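# Snap the kettle lid shut and release it

## Task

Push the kettle's lid closed until it latches with a click, keep the kettle upright, and finish with neither arm in contact with the kettle or any other loose object.

## Robot and tools

Robot: two arms on a table, left_arm (bolted near y = +0.347 m) and right_arm (near y = -0.258 m), each with a 16-motor four-digit hand (index, middle, ring, thumb). right_arm has a right hand; left_arm has its mirror, a left hand. A camera stand is fixed behind the arms. Loose objects can occasionally get a small push from outside.

Scene frame: origin at table-top height, halfway between the two nominal arm bases; +x points out over the table, +z up, +y toward left_arm. Camera left/right does not match arm names. All reported positions (metres), quaternions (wxyz), velocities and Hand targets use this frame.

Hand point and hand axes (right hand): +z runs along the straight fingers toward the tips, +x crosses the palm away from the thumb, and the palm face sits at y = -0.062 (finger centre lines at y = -0.076; bending fingers first curls the tips toward +y). Straight fingertips end about 0.139 m past knuckles that lie at z = -0.017. A rigid mast juts from the wrist on the palm side (x +0.05 to +0.10, z -0.16 to -0.11, out to y +0.06) and can strike things. On the left hand +x points toward the thumb, so the mast's x values flip sign. Fingertips have rubber caps; the rest is hard plastic.

execute_actions(actions, cameras): actions is a list of actions; each action is a list of 1 to 15 rows, each row one control step of 1/30 s; if fewer than 15 rows are given the last one repeats, so each action lasts 0.5 s. Every row is a single flat list of 48 numbers, all in [-1, 1], covering both arms even if only one moves:
1-6 left_arm dx, dy, dz, rx, ry, rz; 7-22 left hand motors; 23 left current_limit; 24 left speed; 25-30 right_arm dx, dy, dz, rx, ry, rz; 31-46 right hand motors; 47 right current_limit; 48 speed.
Arm numbers are offsets, not poses: they are measured along scene-frame axes from that arm's Hand target as it stood when the action began (every row of one action counts from that same start, not from the previous row). Scale: 1.0 = 0.6 m for dx, dy, dz and 180 degrees for rx, ry, rz, which together form one rotation vector applied about the Hand target position. A translation longer than 1.0 is shortened along its direction. Repeating an offset in a new action moves further. All zeros re-request the current target.
Hand motor order (each arm): index_mcp, index_abd, index_pip, index_dip, middle_mcp, middle_abd, middle_pip, middle_dip, ring_mcp, ring_abd, ring_pip, ring_dip, thumb_cmc, thumb_axl, thumb_mcp, thumb_ipl. These are absolute goal angles, scaled linearly between each hinge's stops. Straight values: finger mcp +0.75, abd 0.00, pip +0.58, dip +0.70; thumb_cmc +0.71, thumb_axl +0.68, thumb_mcp +0.23, thumb_ipl +0.17. Lower numbers curl fingers toward the palm and swing the thumb in front of the palm. A 0 is a real goal; to keep a hand unchanged, echo its hand_goal, hand_current_limit and hand_speed. current_limit maps -1..+1 linearly to 0..550 mA (minimum 11 mA) and also caps hinge speed; speed sets motor speed as (speed+1)/2 of 8.5 rad/s. Initial values +0.4 and -0.6; the last written values persist.
cameras: names to return (cam_high, cam_left_wrist, cam_right_wrist, or "all"); [] for none. Default: all for an empty actions list, none otherwise. An unknown name invalidates the call. An empty actions list just reports state and images.

zoom_image(camera, region): closer look at the newest image of one camera; region [x0, y0, x1, y1] in pixels (images 672x504), at most 504 by 504.
read_manual(section): licence texts only; no motion.
finished_scene(scene): ends the scene permanently; the lid must remain latched and the kettle upright without the robot.

Results: per arm end_effector_position and end_effector_quat_wxyz (may be off by a few cm), Hand target (last commanded pose after clipping; the base for the next offsets), joint positions, velocities ("within noise" when at rest), joint torques (include gravity; joints 3 and 4 wrap at ±28 N m). Per hand: hand_goal, hand_measured, hand_current_ma, hand_state (moving, goal, blocked, overload), hand_current_limit, hand_speed. MOTOR HOT warns of heating; OVER-TEMPERATURE FAULT means that arm's joints went limp for 30-60 s or more.

Behaviour to expect: orientation commands are clipped to within 40 degrees of the measured orientation each step, so big turns need several actions. The hand often stops short of the target, and the elbow sags under load; if so, command the missing distance again or aim higher. To stop pressing on something, command the target back beyond the hand point. A motor drawing 495 mA or more for 5 s shuts off for 10 s. Time runs on while you think, with the robot holding its last command.

Avoid: knocking the kettle over or off the work area, slamming the lid or letting parts fall, hard hits on fixed or heavy objects, any contact or squeezing between the two arms or hands, sustained high finger current, and long stretched-out or straining holds that overheat motors. Move smoothly and withdraw both hands clear of the kettle before finishing.

Each tool is called after ">>>" as name([rows], argument=value, ...), one row to a line, values as JSON.

## Session

>>> execute_actions(actions=[])

Scene clock: 0.00 s.
left_arm: end_effector_position=(+0.6445, -0.0543, +0.3299) hand_goal=(+0.754, +0.000, +0.576, +0.696, +0.754, +0.000, +0.576, +0.696, +0.754, +0.000, +0.576, +0.696, +0.714, +0.678, +0.226, +0.168) hand_measured=(+0.754, +0.000, +0.576, +0.696, +0.754, +0.000, +0.576, +0.696, +0.754, +0.000, +0.576, +0.696, +0.714, +0.678, +0.226, +0.168) hand_current_ma=(+0, +0, +0, +0, +0, +0, +0, +0, +0, +0, +0, +0, +0, +0, +0, +0) hand_state=(goal, goal, goal, goal, goal, goal, goal, goal, goal, goal, goal, goal, goal, goal, goal, goal) hand_current_limit=0.40 hand_speed=-0.60 end_effector_quat_wxyz=(+0.257, +0.354, +0.893, -0.103) | right_arm: end_effector_position=(+0.4661, -0.4607, +0.3021) hand_goal=(+0.754, +0.000, +0.576, +0.696, +0.754, +0.000, +0.576, +0.696, +0.754, +0.000, +0.576, +0.696, +0.714, +0.678, +0.226, +0.168) hand_measured=(+0.754, +0.000, +0.576, +0.696, +0.754, +0.000, +0.576, +0.696, +0.754, +0.000, +0.576, +0.696, +0.714, +0.678, +0.226, +0.168) hand_current_ma=(+0, +0, +0, +0, +0, +0, +0, +0, +0, +0, +0, +0, +0, +0, +0, +0) hand_state=(goal, goal, goal, goal, goal, goal, goal, goal, goal, goal, goal, goal, goal, goal, goal, goal) hand_current_limit=0.40 hand_speed=-0.60 end_effector_quat_wxyz=(+0.198, +0.911, +0.359, +0.052)
Joint positions: left_arm=[-0.656 2.141 2.515 -1.386 0.057 -1.485] | right_arm=[-0.22 1.33 1.284 -1.215 0.277 0.59]
Joint velocities: within noise
Joint torques (N m): no reading
Heat: left arm: hottest elbow 28 °C; right arm: hottest wrist pitch 26 °C.
Hand target: left_arm +0.6475, -0.0566, +0.3374; +0.267, +0.353, +0.890, -0.106 | right_arm +0.4716, -0.4616, +0.3105; +0.202, +0.910, +0.357, +0.060

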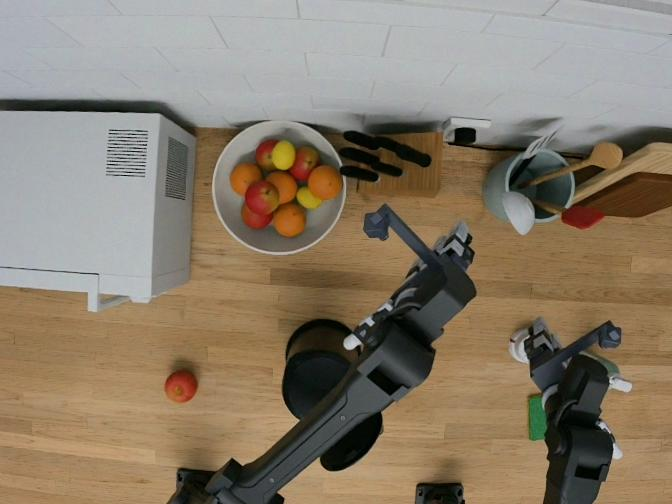

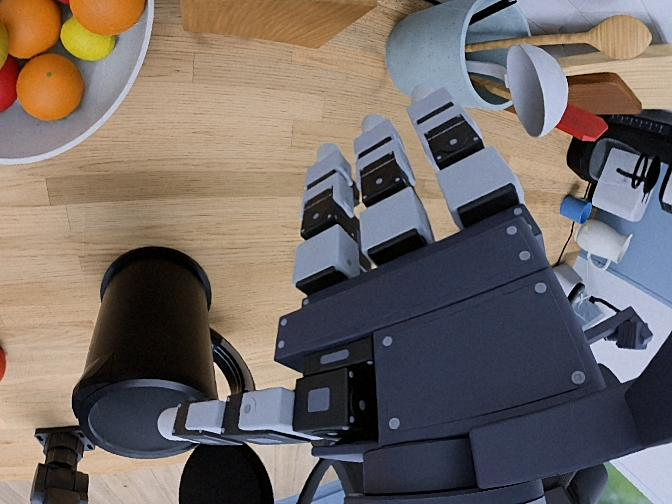

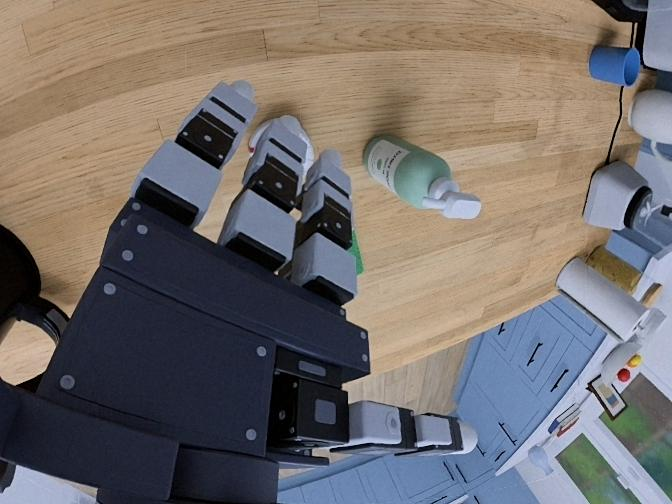

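>>> zoom_image(camera="cam_high", region=[240, 290, 440, 490])

>>> zoom_image(camera="cam_left_wrist", region=[20, 230, 320, 504])

>>> zoom_image(camera="cam_right_wrist", region=[0, 200, 150, 504])

Scaled by 2.520 from the camera's 672x504 image, which has a finer 960x720 frame.

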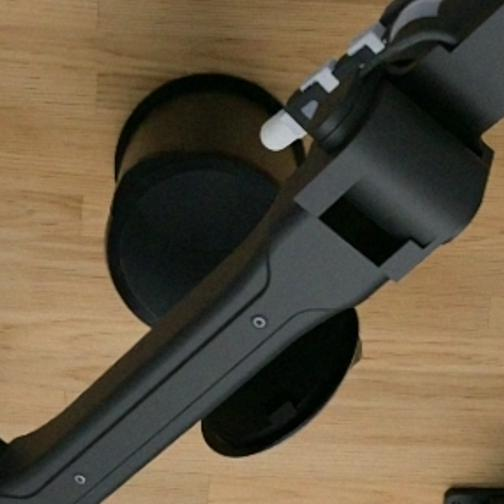

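Scaled by 1.680 from the camera's 672x504 image, which has a finer 960x720 frame.

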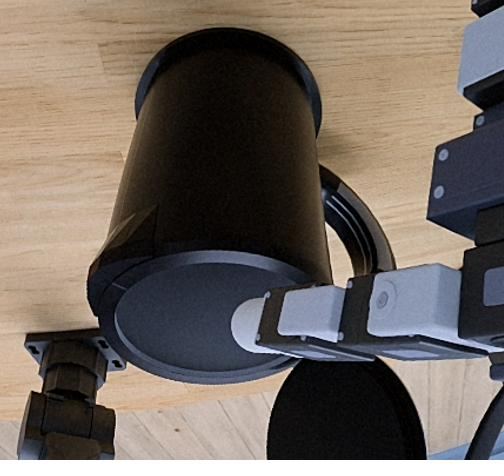

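Scaled by 1.658 from the camera's 672x504 image, which has a finer 960x720 frame.

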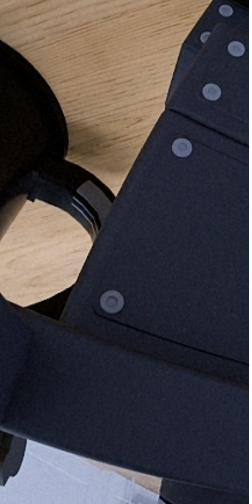

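>>> execute_actions([
  [[0,0,0.17,0,0,0,0.754,0,0.576,0.696,0.754,0,0.576,0.696,0.754,0,0.576,0.696,0.714,0.678,0.226,0.168,0.4,-0.6,0,0,0,0,0,0,0.754,0,0.576,0.696,0.754,0,0.576,0.696,0.754,0,0.576,0.696,0.714,0.678,0.226,0.168,0.4,-0.6]],
  [[-0.05,0.14,0.06,0,0,0.06,0.754,0,0.576,0.696,0.754,0,0.576,0.696,0.754,0,0.576,0.696,0.714,0.678,0.226,0.168,0.4,-0.6,0,0,0,0,0,0,0.754,0,0.576,0.696,0.754,0,0.576,0.696,0.754,0,0.576,0.696,0.714,0.678,0.226,0.168,0.4,-0.6]],
  [[-0.1,0.2,0,0,0,0.07,0.754,0,0.576,0.696,0.754,0,0.576,0.696,0.754,0,0.576,0.696,0.714,0.678,0.226,0.168,0.4,-0.6,0,0,0,0,0,0,0.754,0,0.576,0.696,0.754,0,0.576,0.696,0.754,0,0.576,0.696,0.714,0.678,0.226,0.168,0.4,-0.6]],
  [[-0.1,0.25,0,0,0,0.08,0.754,0,0.576,0.696,0.754,0,0.576,0.696,0.754,0,0.576,0.696,0.714,0.678,0.226,0.168,0.4,-0.6,0,0,0,0,0,0,0.754,0,0.576,0.696,0.754,0,0.576,0.696,0.754,0,0.576,0.696,0.714,0.678,0.226,0.168,0.4,-0.6]],
], cameras=["all"])

Scene clock: 24.20 s.
left_arm: end_effector_position=(+0.4935, +0.3011, +0.4773) hand_goal=(+0.754, +0.000, +0.576, +0.696, +0.754, +0.000, +0.576, +0.696, +0.754, +0.000, +0.576, +0.696, +0.714, +0.678, +0.226, +0.168) hand_measured=(+0.752, +0.000, +0.576, +0.696, +0.752, +0.000, +0.576, +0.696, +0.752, +0.000, +0.576, +0.696, +0.714, +0.678, +0.224, +0.168) hand_current_ma=(+0, +0, +0, +0, +0, +0, +0, +0, -1, +0, +0, +0, +0, +0, -1, +0) hand_state=(goal, goal, goal, goal, goal, goal, goal, goal, goal, goal, goal, goal, goal, goal, goal, goal) hand_current_limit=0.40 hand_speed=-0.60 end_effector_quat_wxyz=(+0.281, +0.040, +0.959, -0.012) | right_arm: end_effector_position=(+0.4661, -0.4607, +0.3021) hand_goal=(+0.754, +0.000, +0.576, +0.696, +0.754, +0.000, +0.576, +0.696, +0.754, +0.000, +0.576, +0.696, +0.714, +0.678, +0.226, +0.168) hand_measured=(+0.754, +0.000, +0.576, +0.696, +0.754, +0.000, +0.576, +0.696, +0.754, +0.000, +0.576, +0.696, +0.714, +0.678, +0.224, +0.168) hand_current_ma=(+0, +0, +0, +0, +0, +0, +0, +0, +0, +0, +0, +0, +0, +0, +0, +0) hand_state=(goal, goal, goal, goal, goal, goal, goal, goal, goal, goal, goal, goal, goal, goal, goal, goal) hand_current_limit=0.40 hand_speed=-0.60 end_effector_quat_wxyz=(+0.198, +0.911, +0.359, +0.052)
Joint positions: left_arm=[-0.291 1.499 2.006 -1.517 -0.109 -1.744] | right_arm=[-0.22 1.33 1.284 -1.215 0.277 0.59]
Joint torques (N m): left_arm=[-0.32 -13.86 8.13 2.44 -0.18 0.14] | right_arm=[-0.09 -10.58 10.1 0.84 0.55 0.11]
Heat: left arm: hottest elbow 32 °C; right arm: hottest elbow 31 °C.
Hand target: left_arm +0.4975, +0.2976, +0.4755; +0.287, +0.046, +0.957, -0.014 | right_arm +0.4716, -0.4616, +0.3105; +0.202, +0.910, +0.357, +0.060
Off the commanded pose: left_arm 0.006 m, 1 deg | right_arm 0.010 m, 1 deg.
elbow stopped short (left arm): the move would have taken joint 3 (elbow) straighter than the controller allows.
camera_calibration:
cam_left_wrist: T_world_to_cam=[[0.626724, -0.628721, 0.460355, -0.377398], [-0.777501, -0.465084, 0.423307, 0.266897], [-0.052038, -0.623223, -0.780311, 0.706853], [0, 0, 0, 1]] pos_world=[0.48082, 0.327379, 0.612323]

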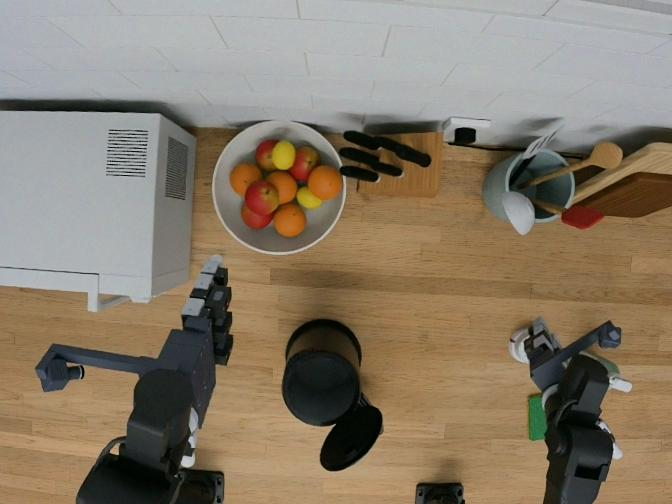

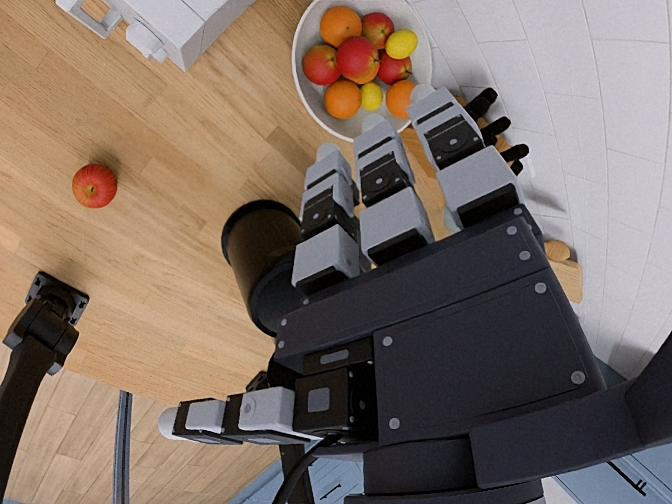

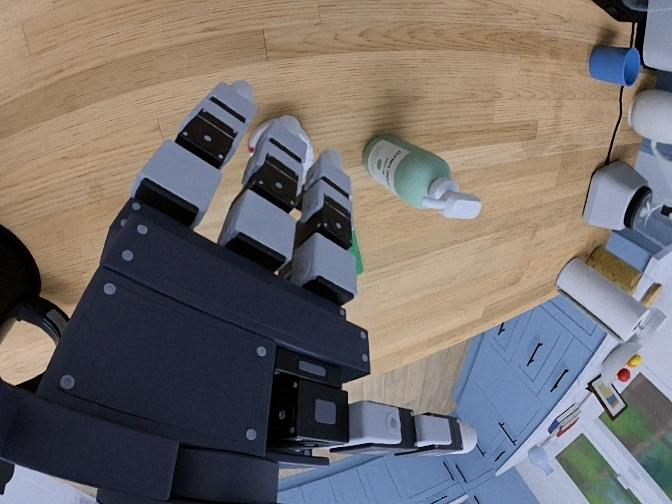

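>>> zoom_image(camera="cam_high", region=[260, 300, 430, 490])

Scaled by 2.653 from the camera's 672x504 image, which has a finer 960x720 frame.

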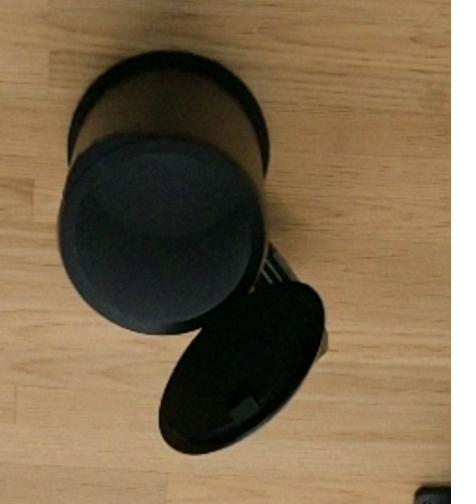

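>>> zoom_image(camera="cam_left_wrist", region=[0, 260, 340, 504])

Scaled by 1.482 from the camera's 672x504 image, which has a finer 960x720 frame.

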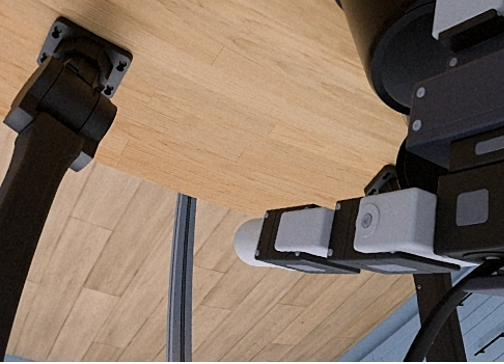

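>>> execute_actions([
  [[0,0,0,0,0,0,0.754,0,0.576,0.696,0.754,0,0.576,0.696,0.754,0,0.576,0.696,0.714,0.678,0.226,0.168,0.4,-0.6,-0.02,0.02,0.2,0,0,0,0.754,0,0.576,0.696,0.754,0,0.576,0.696,0.754,0,0.576,0.696,0.714,0.678,0.226,0.168,0.4,-0.6]],
  [[0,0,0,0,0,0,0.754,0,0.576,0.696,0.754,0,0.576,0.696,0.754,0,0.576,0.696,0.714,0.678,0.226,0.168,0.4,-0.6,-0.133,0.117,0.15,0.002,-0.0244,0.1253,0.754,0,0.576,0.696,0.754,0,0.576,0.696,0.754,0,0.576,0.696,0.714,0.678,0.226,0.168,0.4,-0.6]],
  [[0,0,0,0,0,0,0.754,0,0.576,0.696,0.754,0,0.576,0.696,0.754,0,0.576,0.696,0.714,0.678,0.226,0.168,0.4,-0.6,-0.15,0.183,0,0.002,-0.0244,0.1253,0.754,0,0.576,0.696,0.754,0,0.576,0.696,0.754,0,0.576,0.696,0.714,0.678,0.226,0.168,0.4,-0.6]],
  [[0,0,0,0,0,0,0.754,0,0.576,0.696,0.754,0,0.576,0.696,0.754,0,0.576,0.696,0.714,0.678,0.226,0.168,0.4,-0.6,-0.1,0.167,0,0.002,-0.0244,0.1253,0.754,0,0.576,0.696,0.754,0,0.576,0.696,0.754,0,0.576,0.696,0.714,0.678,0.226,0.168,0.4,-0.6]],
  [[0,0,0,0,0,0,0.754,0,0.576,0.696,0.754,0,0.576,0.696,0.754,0,0.576,0.696,0.714,0.678,0.226,0.168,0.4,-0.6,-0.042,0.092,0,0.002,-0.0244,0.1253,0.754,0,0.576,0.696,0.754,0,0.576,0.696,0.754,0,0.576,0.696,0.714,0.678,0.226,0.168,0.4,-0.6]],
], cameras=["all"])

Scene clock: 195.17 s.
left_arm: end_effector_position=(+0.4946, +0.3008, +0.4778) hand_goal=(+0.754, +0.000, +0.576, +0.696, +0.754, +0.000, +0.576, +0.696, +0.754, +0.000, +0.576, +0.696, +0.714, +0.678, +0.226, +0.168) hand_measured=(+0.752, +0.000, +0.576, +0.696, +0.752, +0.000, +0.576, +0.696, +0.752, +0.000, +0.576, +0.696, +0.714, +0.678, +0.224, +0.168) hand_current_ma=(+0, +0, +0, +0, +0, +0, +0, +0, -1, +0, +0, +0, +0, +0, -1, +0) hand_state=(goal, goal, goal, goal, goal, goal, goal, goal, goal, goal, goal, goal, goal, goal, goal, goal) hand_current_limit=0.40 hand_speed=-0.60 end_effector_quat_wxyz=(+0.283, +0.040, +0.958, -0.012) | right_arm: end_effector_position=(+0.2022, -0.1140, +0.5226) hand_goal=(+0.754, +0.000, +0.576, +0.696, +0.754, +0.000, +0.576, +0.696, +0.754, +0.000, +0.576, +0.696, +0.714, +0.678, +0.226, +0.168) hand_measured=(+0.758, +0.000, +0.576, +0.696, +0.758, +0.000, +0.576, +0.696, +0.758, +0.000, +0.576, +0.696, +0.718, +0.678, +0.222, +0.168) hand_current_ma=(+0, +0, +0, +0, +0, +0, +0, +0, +0, +0, +0, +0, +0, +0, +0, +0) hand_state=(goal, goal, goal, goal, goal, goal, goal, goal, goal, goal, goal, goal, goal, goal, goal, goal) hand_current_limit=0.40 hand_speed=-0.60 end_effector_quat_wxyz=(+0.133, +0.377, +0.863, +0.310)
Joint positions: left_arm=[-0.291 1.499 2.006 -1.513 -0.109 -1.743] | right_arm=[0.536 0.605 1.349 -1.635 -0.115 -0.135]
Joint torques (N m): left_arm=[-0.44 -13.8 7.8 2.1 -0.21 0.23] | right_arm=[-0.97 1.67 6.19 2.37 -0.05 -0.06]
Heat: left arm: hottest elbow 36 °C; right arm: hottest elbow 39 °C.
Hand target: left_arm +0.4975, +0.2976, +0.4755; +0.287, +0.046, +0.957, -0.014 | right_arm +0.2046, -0.1141, +0.5206; +0.137, +0.375, +0.862, +0.313
Off the commanded pose: left_arm 0.005 m, 1 deg | right_arm 0.003 m, 1 deg.
camera_calibration:
cam_left_wrist: T_world_to_cam=[[0.624069, -0.629, 0.46357, -0.378559], [-0.77982, -0.464043, 0.420172, 0.269765], [-0.049172, -0.623718, -0.780101, 0.705783], [0, 0, 0, 1]] pos_world=[0.48132, 0.327279, 0.612723]
cam_right_wrist: T_world_to_cam=[[0.882136, -0.195741, 0.428395, -0.394278], [-0.32222, -0.9142, 0.24579, -0.212696], [0.343527, -0.354858, -0.86952, 0.470156], [0, 0, 0, 1]] pos_world=[0.11776, -0.104784, 0.629995]

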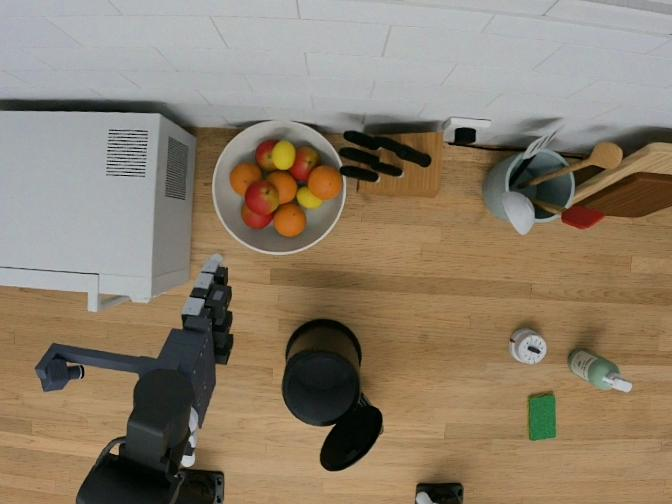

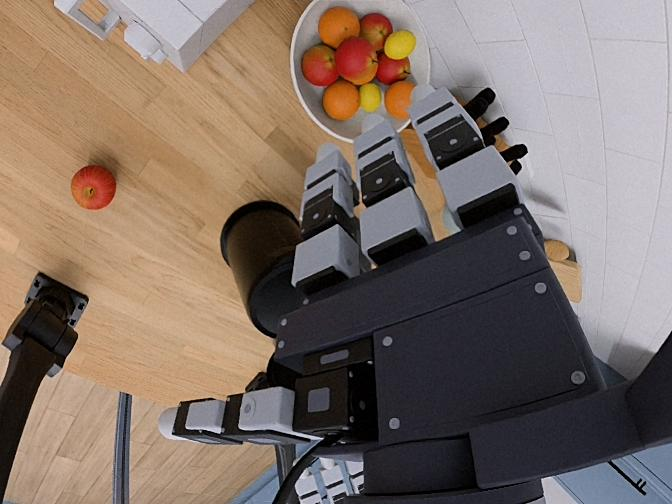

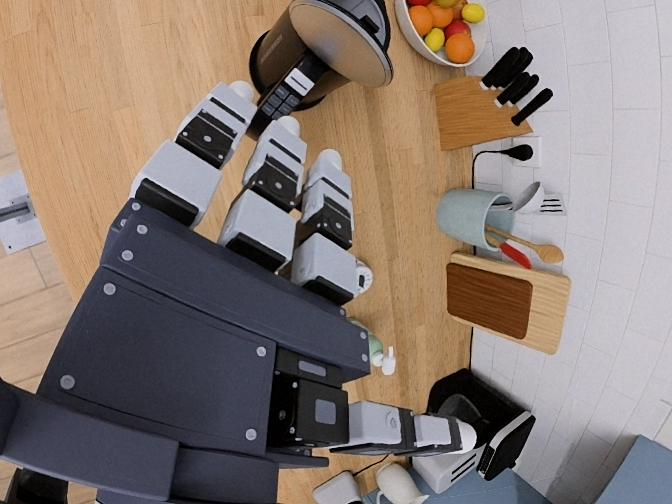

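>>> zoom_image(camera="cam_right_wrist", region=[200, 0, 440, 180])

Scaled by 2.100 from the camera's 672x504 image, which has a finer 960x720 frame.

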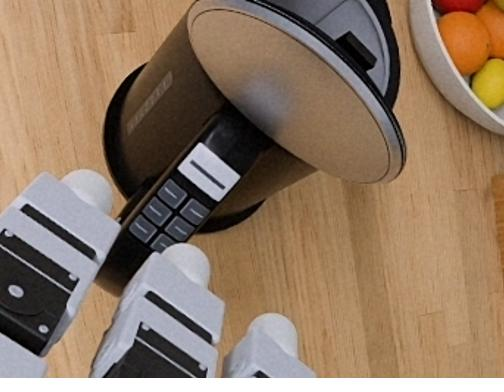

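>>> execute_actions([
  [[0,0,0,0,0,0,0.754,0,0.576,0.696,0.754,0,0.576,0.696,0.754,0,0.576,0.696,0.714,0.678,0.226,0.168,0.4,-0.6,0,0,0,0,0,0,1,0,0.576,0.696,1,0,0.576,0.696,1,0,0.576,0.696,0.714,0.678,0.226,0.168,0.7,-0.6]],
  [[0,0,0,0,0,0,0.754,0,0.576,0.696,0.754,0,0.576,0.696,0.754,0,0.576,0.696,0.714,0.678,0.226,0.168,0.4,-0.6,0.097,0.082,-0.034,0,0,0,1,0,0.576,0.696,1,0,0.576,0.696,1,0,0.576,0.696,0.714,0.678,0.226,0.168,0.7,-0.6]],
], cameras=["all"])

>>> zoom_image(camera="cam_right_wrist", region=[140, 0, 440, 220])

>>> zoom_image(camera="cam_high", region=[260, 300, 440, 504])

Scene clock: 222.00 s.
left_arm: end_effector_position=(+0.4946, +0.3008, +0.4778) hand_goal=(+0.754, +0.000, +0.576, +0.696, +0.754, +0.000, +0.576, +0.696, +0.754, +0.000, +0.576, +0.696, +0.714, +0.678, +0.226, +0.168) hand_measured=(+0.752, +0.000, +0.576, +0.696, +0.752, +0.000, +0.576, +0.696, +0.752, +0.000, +0.576, +0.696, +0.714, +0.678, +0.224, +0.168) hand_current_ma=(+0, +0, +0, +0, +0, +0, +0, +0, -1, +0, +0, +0, +0, +0, -1, +0) hand_state=(goal, goal, goal, goal, goal, goal, goal, goal, goal, goal, goal, goal, goal, goal, goal, goal) hand_current_limit=0.40 hand_speed=-0.60 end_effector_quat_wxyz=(+0.283, +0.040, +0.958, -0.012) | right_arm: end_effector_position=(+0.2628, -0.0662, +0.4968) hand_goal=(+1.000, +0.000, +0.576, +0.696, +1.000, +0.000, +0.576, +0.696, +1.000, +0.000, +0.576, +0.696, +0.714, +0.678, +0.226, +0.168) hand_measured=(+1.000, +0.000, +0.576, +0.696, +1.000, +0.000, +0.576, +0.696, +1.000, +0.000, +0.576, +0.696, +0.718, +0.678, +0.222, +0.168) hand_current_ma=(+0, +0, +0, +0, +0, +0, +0, +0, +0, +0, +0, +0, +0, +0, +0, +0) hand_state=(goal, goal, goal, goal, goal, goal, goal, goal, goal, goal, goal, goal, goal, goal, goal, goal) hand_current_limit=0.70 hand_speed=-0.60 end_effector_quat_wxyz=(+0.134, +0.374, +0.866, +0.305)
Joint positions: left_arm=[-0.291 1.499 2.006 -1.513 -0.109 -1.743] | right_arm=[0.583 0.728 1.289 -1.457 -0.083 -0.109]
Joint torques (N m): left_arm=[-0.67 -13.8 7.84 2.37 -0.22 0.22] | right_arm=[0.5 -1.08 7.82 2.22 0.17 0.22]
Heat: left arm: hottest elbow 36 °C; right arm: hottest elbow 34 °C.
Hand target: left_arm +0.4975, +0.2976, +0.4755; +0.287, +0.046, +0.957, -0.014 | right_arm +0.2628, -0.0649, +0.5002; +0.137, +0.374, +0.862, +0.313
Off the commanded pose: left_arm 0.005 m, 1 deg | right_arm 0.004 m, 1 deg.
camera_calibration:
cam_left_wrist: T_world_to_cam=[[0.624069, -0.629, 0.46357, -0.378559], [-0.77982, -0.464043, 0.420172, 0.269765], [-0.049172, -0.623718, -0.780101, 0.705783], [0, 0, 0, 1]] pos_world=[0.48132, 0.327279, 0.612723]
cam_right_wrist: T_world_to_cam=[[0.88378, -0.185381, 0.429613, -0.427775], [-0.316427, -0.913168, 0.2569, -0.150175], [0.344685, -0.362984, -0.865699, 0.4412], [0, 0, 0, 1]] pos_world=[0.178464, -0.0562878, 0.604305]

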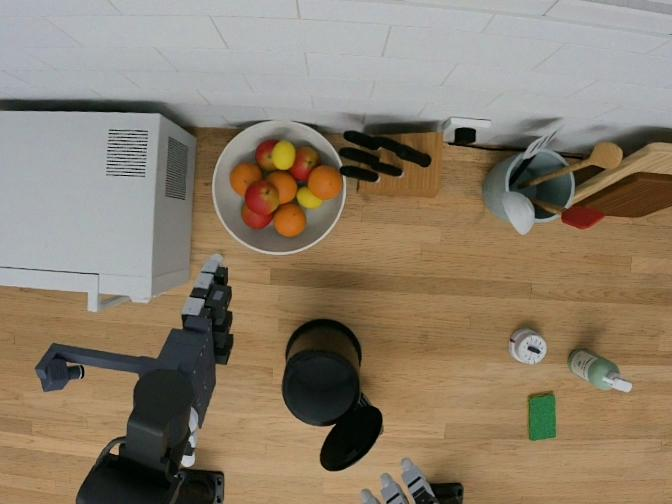

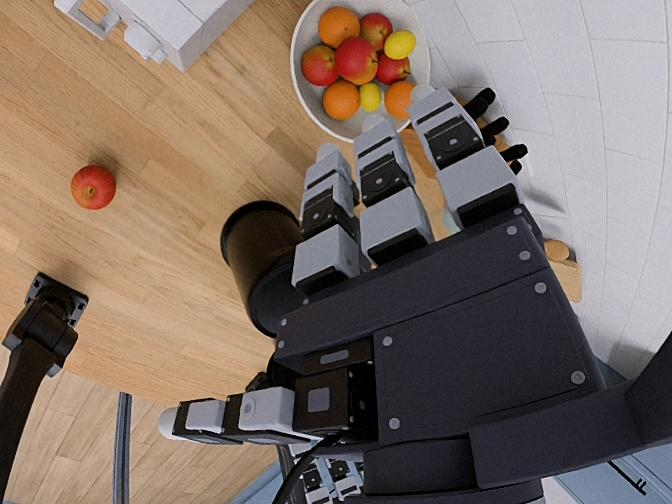

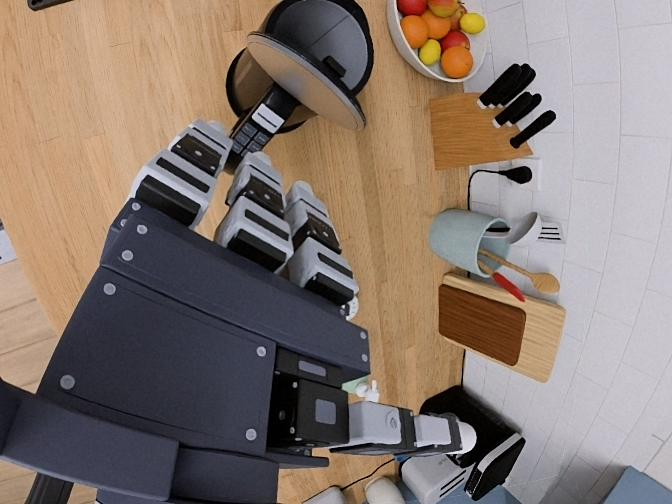

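Scaled by 1.680 from the camera's 672x504 image, which has a finer 960x720 frame.

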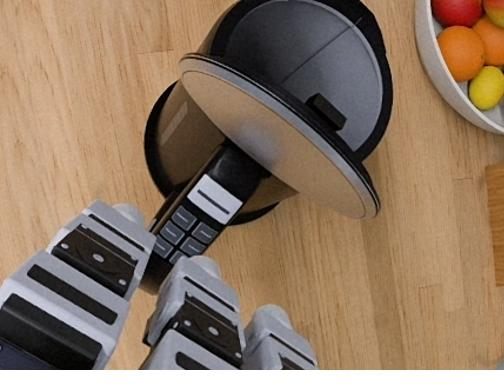

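Scaled by 2.471 from the camera's 672x504 image, which has a finer 960x720 frame.

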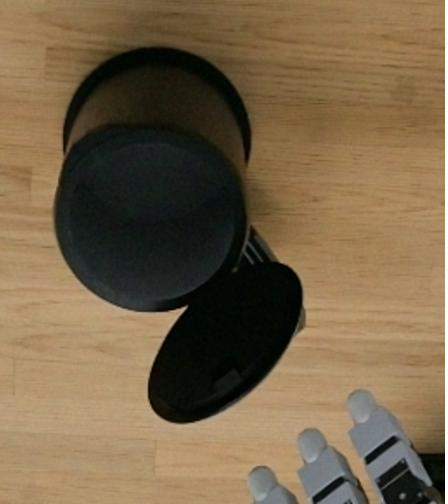

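>>> execute_actions([
  [[0,0,0,0,0,0,0.754,0,0.576,0.696,0.754,0,0.576,0.696,0.754,0,0.576,0.696,0.714,0.678,0.226,0.168,0.4,-0.6,0.053,0.052,0,0,0,0,1,0,0.576,0.696,1,0,0.576,0.696,1,0,0.576,0.696,0.714,0.678,0.226,0.168,0.7,-0.6]],
  [[0,0,0,0,0,0,0.754,0,0.576,0.696,0.754,0,0.576,0.696,0.754,0,0.576,0.696,0.714,0.678,0.226,0.168,0.4,-0.6,0.042,0.042,0,0,0,0,1,0,0.576,0.696,1,0,0.576,0.696,1,0,0.576,0.696,0.714,0.678,0.226,0.168,0.7,-0.6]],
], cameras=["cam_high","cam_right_wrist"])

>>> zoom_image(camera="cam_high", region=[260, 300, 440, 504])

>>> zoom_image(camera="cam_right_wrist", region=[140, 0, 440, 220])

Scene clock: 230.03 s.
left_arm: end_effector_position=(+0.4946, +0.3008, +0.4778) hand_goal=(+0.754, +0.000, +0.576, +0.696, +0.754, +0.000, +0.576, +0.696, +0.754, +0.000, +0.576, +0.696, +0.714, +0.678, +0.226, +0.168) hand_measured=(+0.752, +0.000, +0.576, +0.696, +0.752, +0.000, +0.576, +0.696, +0.752, +0.000, +0.576, +0.696, +0.714, +0.678, +0.224, +0.168) hand_current_ma=(+0, +0, +0, +0, +0, +0, +0, +0, -1, +0, +0, +0, +0, +0, -1, +0) hand_state=(goal, goal, goal, goal, goal, goal, goal, goal, goal, goal, goal, goal, goal, goal, goal, goal) hand_current_limit=0.40 hand_speed=-0.60 end_effector_quat_wxyz=(+0.283, +0.040, +0.958, -0.012) | right_arm: end_effector_position=(+0.3192, -0.0122, +0.4631) hand_goal=(+1.000, +0.000, +0.576, +0.696, +1.000, +0.000, +0.576, +0.696, +1.000, +0.000, +0.576, +0.696, +0.714, +0.678, +0.226, +0.168) hand_measured=(+1.000, +0.000, +0.576, +0.696, +1.000, +0.000, +0.576, +0.696, +1.000, +0.000, +0.576, +0.696, +0.718, +0.678, +0.222, +0.168) hand_current_ma=(+0, +0, +0, +0, +0, +0, +0, +0, +0, +0, +0, +0, +0, +0, +0, +0) hand_state=(goal, goal, goal, goal, goal, goal, goal, goal, goal, goal, goal, goal, goal, goal, goal, goal) hand_current_limit=0.70 hand_speed=-0.60 end_effector_quat_wxyz=(+0.122, +0.379, +0.873, +0.281)
Joint positions: left_arm=[-0.291 1.499 2.006 -1.513 -0.109 -1.743] | right_arm=[0.634 0.901 1.29 -1.339 -0.049 -0.068]
Joint torques (N m): left_arm=[0.32 -13.16 7.92 2.18 -0.22 0.2] | right_arm=[0.73 -4.13 12.37 2.14 0.21 0.22]
Heat: left arm: hottest elbow 36 °C; right arm: hottest elbow 34 °C.
Hand target: left_arm +0.4975, +0.2976, +0.4755; +0.287, +0.046, +0.957, -0.014 | right_arm +0.3199, -0.0086, +0.5004; +0.137, +0.375, +0.862, +0.313
Off the commanded pose: left_arm 0.005 m, 1 deg | right_arm 0.037 m, 4 deg.
camera_calibration:
cam_right_wrist: T_world_to_cam=[[0.901356, -0.172767, 0.397126, -0.443471], [-0.306175, -0.902738, 0.302195, -0.0984982], [0.306292, -0.393975, -0.866585, 0.424488], [0, 0, 0, 1]] pos_world=[0.239551, 0.00170243, 0.573734]
Images, in order (width x height): cam_high 672x504, cam_right_wrist 672x504.

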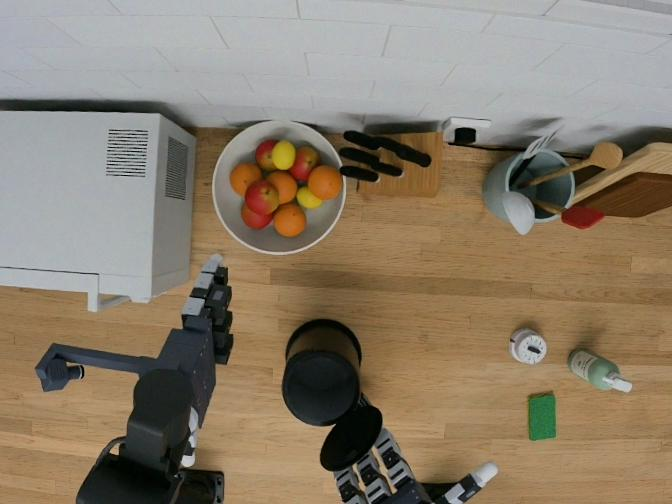

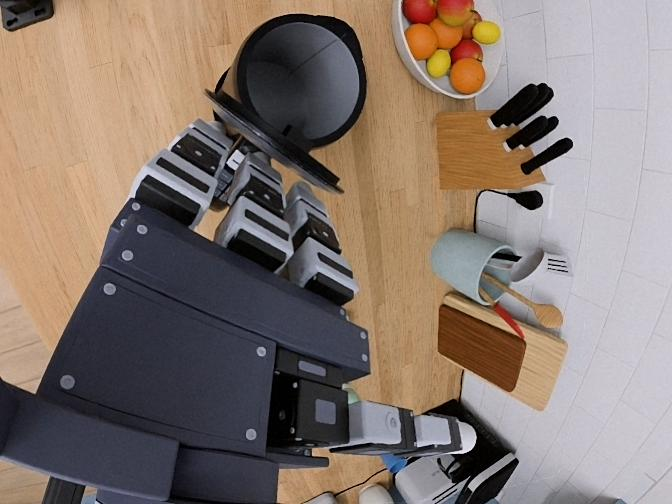

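Scaled by 2.471 from the camera's 672x504 image, which has a finer 960x720 frame.

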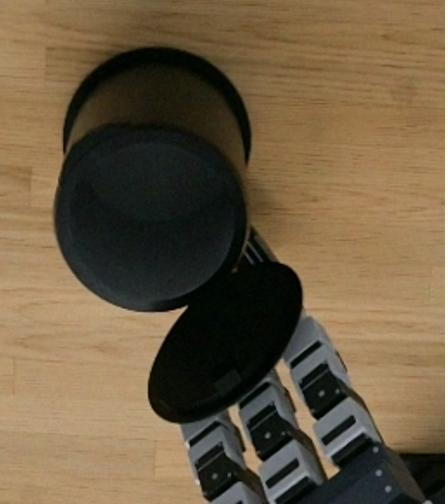

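Scaled by 1.680 from the camera's 672x504 image, which has a finer 960x720 frame.

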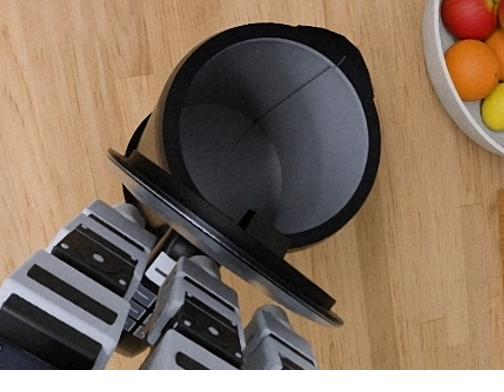

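>>> execute_actions([
  [[0,0,0,0,0,0,0.754,0,0.576,0.696,0.754,0,0.576,0.696,0.754,0,0.576,0.696,0.714,0.678,0.226,0.168,0.4,-0.6,0,0,0,0,0,0,1,0,0.576,0.696,1,0,0.576,0.696,1,0,0.576,0.696,0.714,0.678,0.226,0.168,0.7,-0.6]],
], cameras=["cam_high","cam_right_wrist"])

>>> zoom_image(camera="cam_high", region=[300, 360, 440, 504])

>>> zoom_image(camera="cam_right_wrist", region=[140, 0, 440, 220])

Scene clock: 239.53 s.
left_arm: end_effector_position=(+0.4946, +0.3008, +0.4778) hand_goal=(+0.754, +0.000, +0.576, +0.696, +0.754, +0.000, +0.576, +0.696, +0.754, +0.000, +0.576, +0.696, +0.714, +0.678, +0.226, +0.168) hand_measured=(+0.752, +0.000, +0.576, +0.696, +0.752, +0.000, +0.576, +0.696, +0.752, +0.000, +0.576, +0.696, +0.714, +0.678, +0.224, +0.168) hand_current_ma=(+0, +0, +0, +0, +0, +0, +0, +0, -1, +0, +0, +0, +0, +0, -1, +0) hand_state=(goal, goal, goal, goal, goal, goal, goal, goal, goal, goal, goal, goal, goal, goal, goal, goal) hand_current_limit=0.40 hand_speed=-0.60 end_effector_quat_wxyz=(+0.283, +0.040, +0.958, -0.012) | right_arm: end_effector_position=(+0.3192, -0.0122, +0.4631) hand_goal=(+1.000, +0.000, +0.576, +0.696, +1.000, +0.000, +0.576, +0.696, +1.000, +0.000, +0.576, +0.696, +0.714, +0.678, +0.226, +0.168) hand_measured=(+1.000, +0.000, +0.576, +0.696, +1.000, +0.000, +0.576, +0.696, +1.000, +0.000, +0.576, +0.696, +0.718, +0.678, +0.222, +0.168) hand_current_ma=(+0, +0, +0, +0, +0, +0, +0, +0, +0, +0, +0, +0, +0, +0, +0, +0) hand_state=(goal, goal, goal, goal, goal, goal, goal, goal, goal, goal, goal, goal, goal, goal, goal, goal) hand_current_limit=0.70 hand_speed=-0.60 end_effector_quat_wxyz=(+0.122, +0.379, +0.873, +0.281)
Joint positions: left_arm=[-0.291 1.499 2.006 -1.513 -0.109 -1.743] | right_arm=[0.634 0.901 1.29 -1.339 -0.049 -0.068]
Joint torques (N m): left_arm=[-1.03 -13.68 7.95 2.45 -0.23 0.15] | right_arm=[0.56 -3.96 12.6 2.14 0.22 0.19]
Heat: left arm: hottest elbow 36 °C; right arm: hottest elbow 38 °C.
Hand target: left_arm +0.4975, +0.2976, +0.4755; +0.287, +0.046, +0.957, -0.014 | right_arm +0.3199, -0.0086, +0.5004; +0.137, +0.375, +0.862, +0.313
Off the commanded pose: left_arm 0.005 m, 1 deg | right_arm 0.037 m, 4 deg.
camera_calibration:
cam_right_wrist: T_world_to_cam=[[0.901388, -0.173095, 0.39691, -0.443354], [-0.306365, -0.902711, 0.302081, -0.0983877], [0.306006, -0.393892, -0.866723, 0.424635], [0, 0, 0, 1]] pos_world=[0.23955, 0.00170249, 0.573734]
Images, in order (width x height): cam_high 672x504, cam_right_wrist 672x504.

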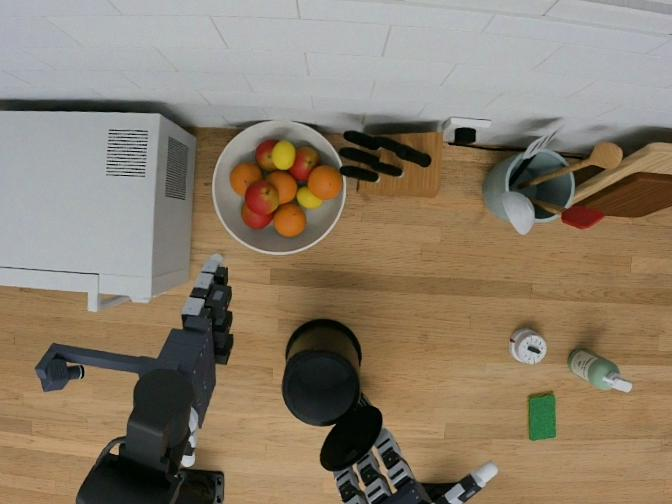

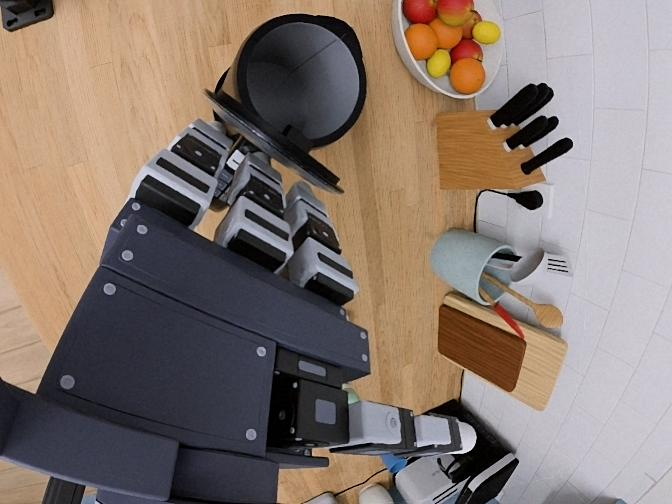

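Scaled by 3.500 from the camera's 672x504 image, which has a finer 960x720 frame.

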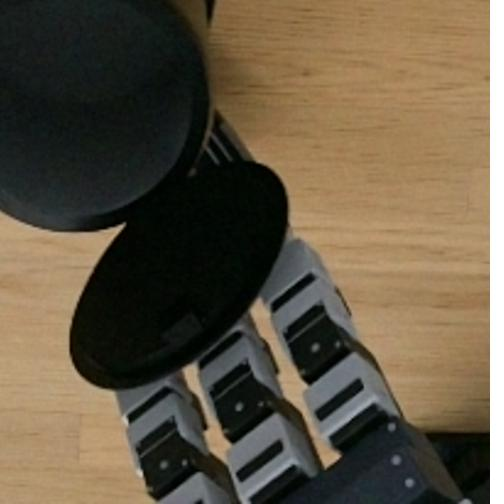

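Scaled by 1.680 from the camera's 672x504 image, which has a finer 960x720 frame.

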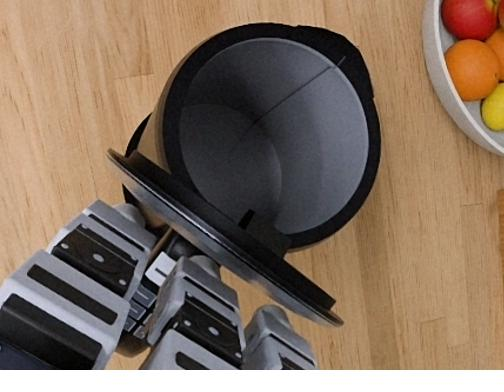

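>>> execute_actions([
  [[0,0,0,0,0,0,0.754,0,0.576,0.696,0.754,0,0.576,0.696,0.754,0,0.576,0.696,0.714,0.678,0.226,0.168,0.4,-0.6,-0.01,-0.01,0.06,0,0,0,1,0,0.576,0.696,1,0,0.576,0.696,1,0,0.576,0.696,0.714,0.678,0.226,0.168,0.7,-0.6]],
], cameras=["cam_right_wrist"])

Scene clock: 250.60 s.
left_arm: end_effector_position=(+0.4946, +0.3008, +0.4778) hand_goal=(+0.754, +0.000, +0.576, +0.696, +0.754, +0.000, +0.576, +0.696, +0.754, +0.000, +0.576, +0.696, +0.714, +0.678, +0.226, +0.168) hand_measured=(+0.752, +0.000, +0.576, +0.696, +0.752, +0.000, +0.576, +0.696, +0.752, +0.000, +0.576, +0.696, +0.714, +0.678, +0.224, +0.168) hand_current_ma=(+0, +0, +0, +0, +0, +0, +0, +0, -1, +0, +0, +0, +0, +0, -1, +0) hand_state=(goal, goal, goal, goal, goal, goal, goal, goal, goal, goal, goal, goal, goal, goal, goal, goal) hand_current_limit=0.40 hand_speed=-0.60 end_effector_quat_wxyz=(+0.283, +0.040, +0.958, -0.012) | right_arm: end_effector_position=(+0.3128, -0.0173, +0.5101) hand_goal=(+1.000, +0.000, +0.576, +0.696, +1.000, +0.000, +0.576, +0.696, +1.000, +0.000, +0.576, +0.696, +0.714, +0.678, +0.226, +0.168) hand_measured=(+1.000, +0.000, +0.576, +0.696, +1.000, +0.000, +0.592, +0.702, +1.000, +0.000, +0.576, +0.696, +0.718, +0.678, +0.222, +0.168) hand_current_ma=(+0, +0, +0, +0, +0, +0, +4, +1, +0, +0, +0, +0, +0, +0, +0, +0) hand_state=(goal, goal, goal, goal, goal, goal, goal, goal, goal, goal, goal, goal, goal, goal, goal, goal) hand_current_limit=0.70 hand_speed=-0.60 end_effector_quat_wxyz=(+0.131, +0.376, +0.868, +0.298)
Joint positions: left_arm=[-0.291 1.499 2.006 -1.513 -0.109 -1.743] | right_arm=[0.634 0.911 1.407 -1.406 -0.049 -0.068]
Joint torques (N m): left_arm=[-0.03 -13.86 7.91 2.29 -0.23 0.19] | right_arm=[0.26 -2.37 12.48 1.21 0.14 0.16]
Heat: left arm: hottest elbow 36 °C; right arm: hottest elbow 42 °C.
Hand target: left_arm +0.4975, +0.2976, +0.4755; +0.287, +0.046, +0.957, -0.014 | right_arm +0.3140, -0.0146, +0.5362; +0.137, +0.375, +0.862, +0.313
Off the commanded pose: left_arm 0.005 m, 1 deg | right_arm 0.026 m, 2 deg.
camera_calibration:
cam_right_wrist: T_world_to_cam=[[0.888921, -0.182917, 0.419953, -0.46508], [-0.315094, -0.909616, 0.270766, -0.100526], [0.332469, -0.373014, -0.866213, 0.457142], [0, 0, 0, 1]] pos_world=[0.229759, -0.00599086, 0.618514]
Images, in order (width x height): cam_right_wrist 672x504.

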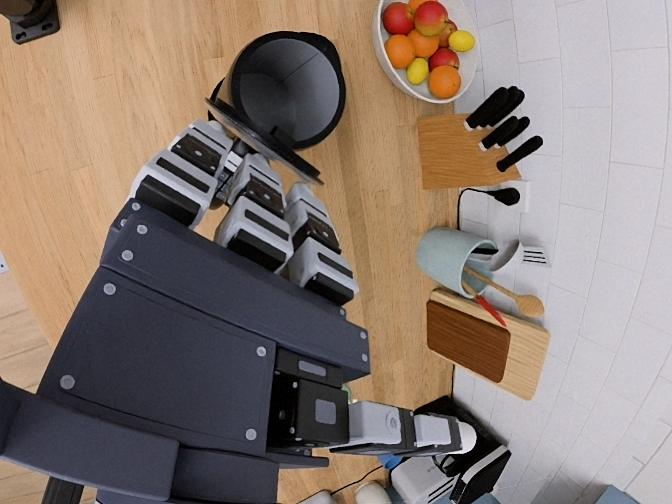

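>>> execute_actions([
  [[0,0,0,0,0,0,0.754,0,0.576,0.696,0.754,0,0.576,0.696,0.754,0,0.576,0.696,0.714,0.678,0.226,0.168,0.4,-0.6,0.035,0.035,0,0,0,0,1,0,0.576,0.696,1,0,0.576,0.696,1,0,0.576,0.696,0.714,0.678,0.226,0.168,0.7,-0.6]],
  [[0,0,0,0,0,0,0.754,0,0.576,0.696,0.754,0,0.576,0.696,0.754,0,0.576,0.696,0.714,0.678,0.226,0.168,0.4,-0.6,0.035,0.035,0,0,0,0,1,0,0.576,0.696,1,0,0.576,0.696,1,0,0.576,0.696,0.714,0.678,0.226,0.168,0.7,-0.6]],
], cameras=["cam_high","cam_right_wrist"])

>>> zoom_image(camera="cam_high", region=[260, 300, 440, 504])

Scene clock: 255.60 s.
left_arm: end_effector_position=(+0.4946, +0.3008, +0.4778) hand_goal=(+0.754, +0.000, +0.576, +0.696, +0.754, +0.000, +0.576, +0.696, +0.754, +0.000, +0.576, +0.696, +0.714, +0.678, +0.226, +0.168) hand_measured=(+0.752, +0.000, +0.576, +0.696, +0.752, +0.000, +0.576, +0.696, +0.752, +0.000, +0.576, +0.696, +0.714, +0.678, +0.224, +0.168) hand_current_ma=(+0, +0, +0, +0, +0, +0, +0, +0, -1, +0, +0, +0, +0, +0, -1, +0) hand_state=(goal, goal, goal, goal, goal, goal, goal, goal, goal, goal, goal, goal, goal, goal, goal, goal) hand_current_limit=0.40 hand_speed=-0.60 end_effector_quat_wxyz=(+0.283, +0.040, +0.958, -0.012) | right_arm: end_effector_position=(+0.3514, +0.0190, +0.5112) hand_goal=(+1.000, +0.000, +0.576, +0.696, +1.000, +0.000, +0.576, +0.696, +1.000, +0.000, +0.576, +0.696, +0.714, +0.678, +0.226, +0.168) hand_measured=(+1.000, +0.000, +0.576, +0.696, +1.000, -0.002, +0.588, +0.700, +1.000, +0.000, +0.576, +0.696, +0.718, +0.678, +0.222, +0.168) hand_current_ma=(+0, +0, +0, +0, +0, +0, +2, +0, +0, +0, +0, +0, +0, +0, +0, +0) hand_state=(goal, goal, goal, goal, goal, goal, goal, goal, goal, goal, goal, goal, goal, goal, goal, goal) hand_current_limit=0.70 hand_speed=-0.60 end_effector_quat_wxyz=(+0.129, +0.378, +0.869, +0.292)
Joint positions: left_arm=[-0.291 1.499 2.006 -1.513 -0.109 -1.743] | right_arm=[0.652 1.042 1.49 -1.369 -0.035 -0.053]
Joint torques (N m): left_arm=[-0.32 -13.86 7.95 2.33 -0.16 0.15] | right_arm=[0.85 -4.54 12.11 2.11 0.21 0.18]
Heat: left arm: hottest elbow 36 °C; right arm: hottest elbow 42 °C.
Hand target: left_arm +0.4975, +0.2976, +0.4755; +0.287, +0.046, +0.957, -0.014 | right_arm +0.3560, +0.0274, +0.5362; +0.137, +0.375, +0.862, +0.313
Off the commanded pose: left_arm 0.005 m, 1 deg | right_arm 0.027 m, 3 deg.
camera_calibration:
cam_right_wrist: T_world_to_cam=[[0.892143, -0.180736, 0.414024, -0.491395], [-0.31444, -0.906469, 0.281853, -0.0615554], [0.324359, -0.381639, -0.86553, 0.461477], [0, 0, 0, 1]] pos_world=[0.269355, 0.0315066, 0.620221]
Images, in order (width x height): cam_high 672x504, cam_right_wrist 672x504.

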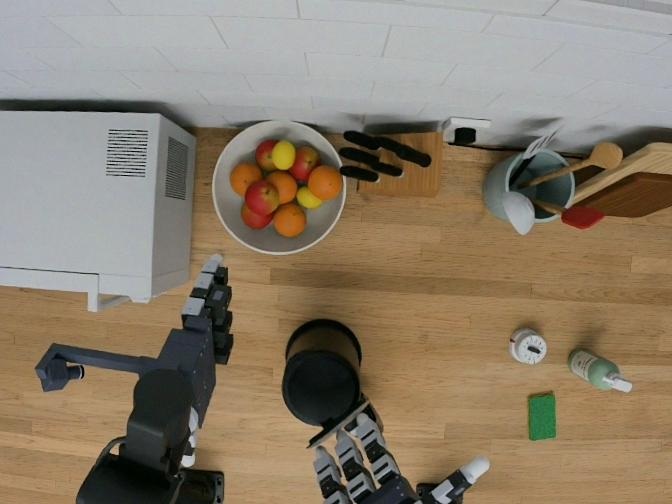

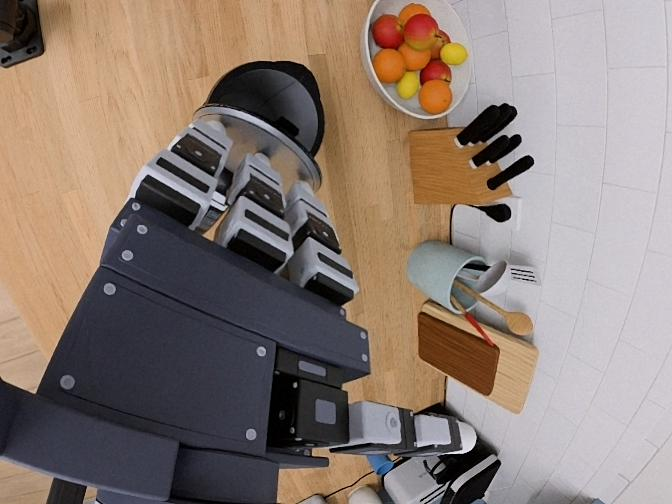

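Scaled by 2.471 from the camera's 672x504 image, which has a finer 960x720 frame.

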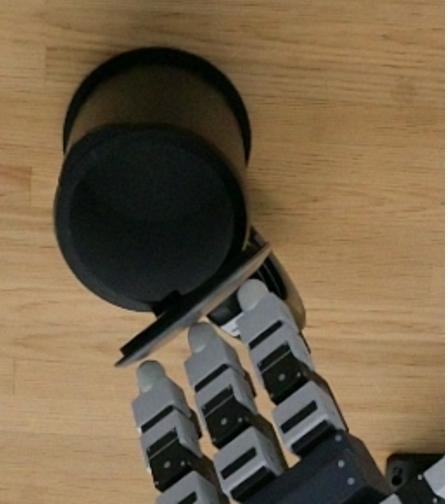

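>>> execute_actions([
  [[0,0,0,0,0,0,0.754,0,0.576,0.696,0.754,0,0.576,0.696,0.754,0,0.576,0.696,0.714,0.678,0.226,0.168,0.4,-0.6,0.033,0.028,-0.027,0,0,0,1,0,0.576,0.696,1,0,0.576,0.696,1,0,0.576,0.696,0.714,0.678,0.226,0.168,0.7,-0.6]],
  [[0,0,0,0,0,0,0.754,0,0.576,0.696,0.754,0,0.576,0.696,0.754,0,0.576,0.696,0.714,0.678,0.226,0.168,0.4,-0.6,0.036,0.030,-0.033,0,0,0,1,0,0.576,0.696,1,0,0.576,0.696,1,0,0.576,0.696,0.714,0.678,0.226,0.168,0.7,-0.6]],
], cameras=["cam_high","cam_right_wrist"])

>>> zoom_image(camera="cam_high", region=[260, 300, 440, 504])

Scene clock: 265.83 s.
left_arm: end_effector_position=(+0.4946, +0.3008, +0.4778) hand_goal=(+0.754, +0.000, +0.576, +0.696, +0.754, +0.000, +0.576, +0.696, +0.754, +0.000, +0.576, +0.696, +0.714, +0.678, +0.226, +0.168) hand_measured=(+0.752, +0.000, +0.576, +0.696, +0.752, +0.000, +0.576, +0.696, +0.752, +0.000, +0.576, +0.696, +0.714, +0.678, +0.224, +0.168) hand_current_ma=(+0, +0, +0, +0, +0, +0, +0, +0, -1, +0, +0, +0, +0, +0, -1, +0) hand_state=(goal, goal, goal, goal, goal, goal, goal, goal, goal, goal, goal, goal, goal, goal, goal, goal) hand_current_limit=0.40 hand_speed=-0.60 end_effector_quat_wxyz=(+0.283, +0.040, +0.958, -0.012) | right_arm: end_effector_position=(+0.3924, +0.0541, +0.4925) hand_goal=(+1.000, +0.000, +0.576, +0.696, +1.000, +0.000, +0.576, +0.696, +1.000, +0.000, +0.576, +0.696, +0.714, +0.678, +0.226, +0.168) hand_measured=(+1.000, +0.000, +0.576, +0.696, +1.000, -0.006, +0.604, +0.710, +1.000, +0.000, +0.576, +0.696, +0.718, +0.678, +0.222, +0.168) hand_current_ma=(+0, +0, +0, +0, +0, +0, +12, +3, +0, +0, +0, +0, +0, +0, +0, +0) hand_state=(goal, goal, goal, goal, goal, goal, blocked, goal, goal, goal, goal, goal, goal, goal, goal, goal) hand_current_limit=0.70 hand_speed=-0.60 end_effector_quat_wxyz=(+0.133, +0.376, +0.866, +0.301)
Joint positions: left_arm=[-0.291 1.499 2.006 -1.513 -0.109 -1.743] | right_arm=[0.655 1.141 1.49 -1.249 -0.035 -0.051]
Joint torques (N m): left_arm=[-0.32 -13.8 7.56 2.29 -0.18 0.17] | right_arm=[0.56 -6.89 9.8 2.55 0.21 0.18]
Heat: left arm: hottest elbow 36 °C; right arm: hottest elbow 40 °C.
Hand target: left_arm +0.4975, +0.2976, +0.4755; +0.287, +0.046, +0.957, -0.014 | right_arm +0.3974, +0.0623, +0.5001; +0.137, +0.375, +0.862, +0.313
Off the commanded pose: left_arm 0.005 m, 1 deg | right_arm 0.012 m, 2 deg.
camera_calibration:
cam_right_wrist: T_world_to_cam=[[0.885468, -0.185998, 0.425852, -0.516879], [-0.318052, -0.910704, 0.263555, -0.000929878], [0.338805, -0.368812, -0.865557, 0.438966], [0, 0, 0, 1]] pos_world=[0.30866, 0.0649107, 0.600309]
Images, in order (width x height): cam_high 672x504, cam_right_wrist 672x504.

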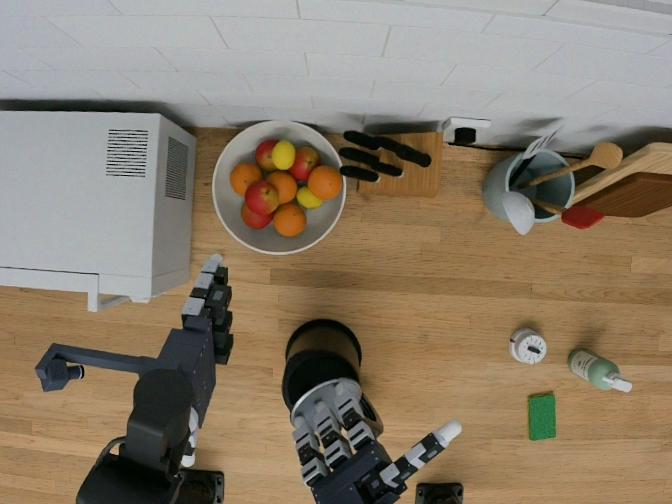

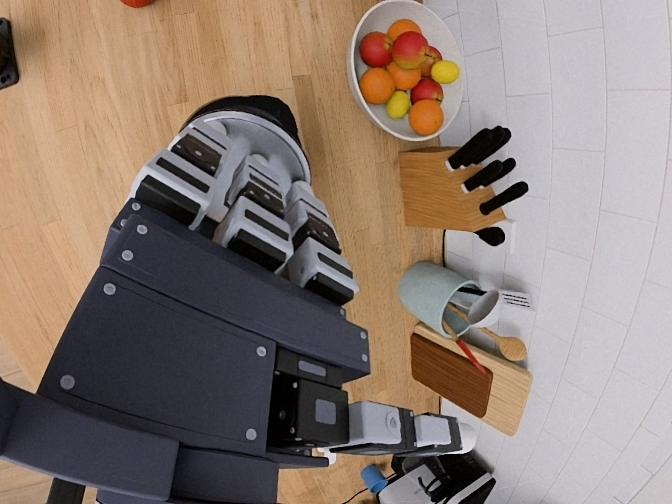

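Scaled by 2.471 from the camera's 672x504 image, which has a finer 960x720 frame.

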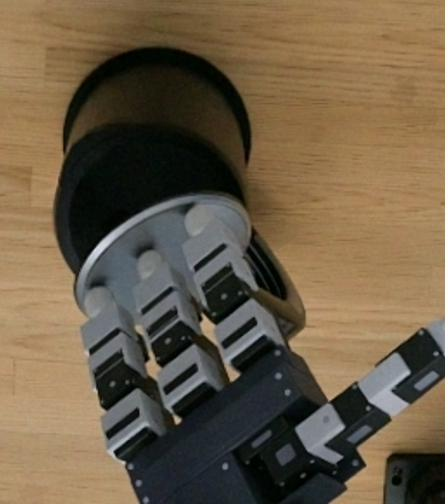

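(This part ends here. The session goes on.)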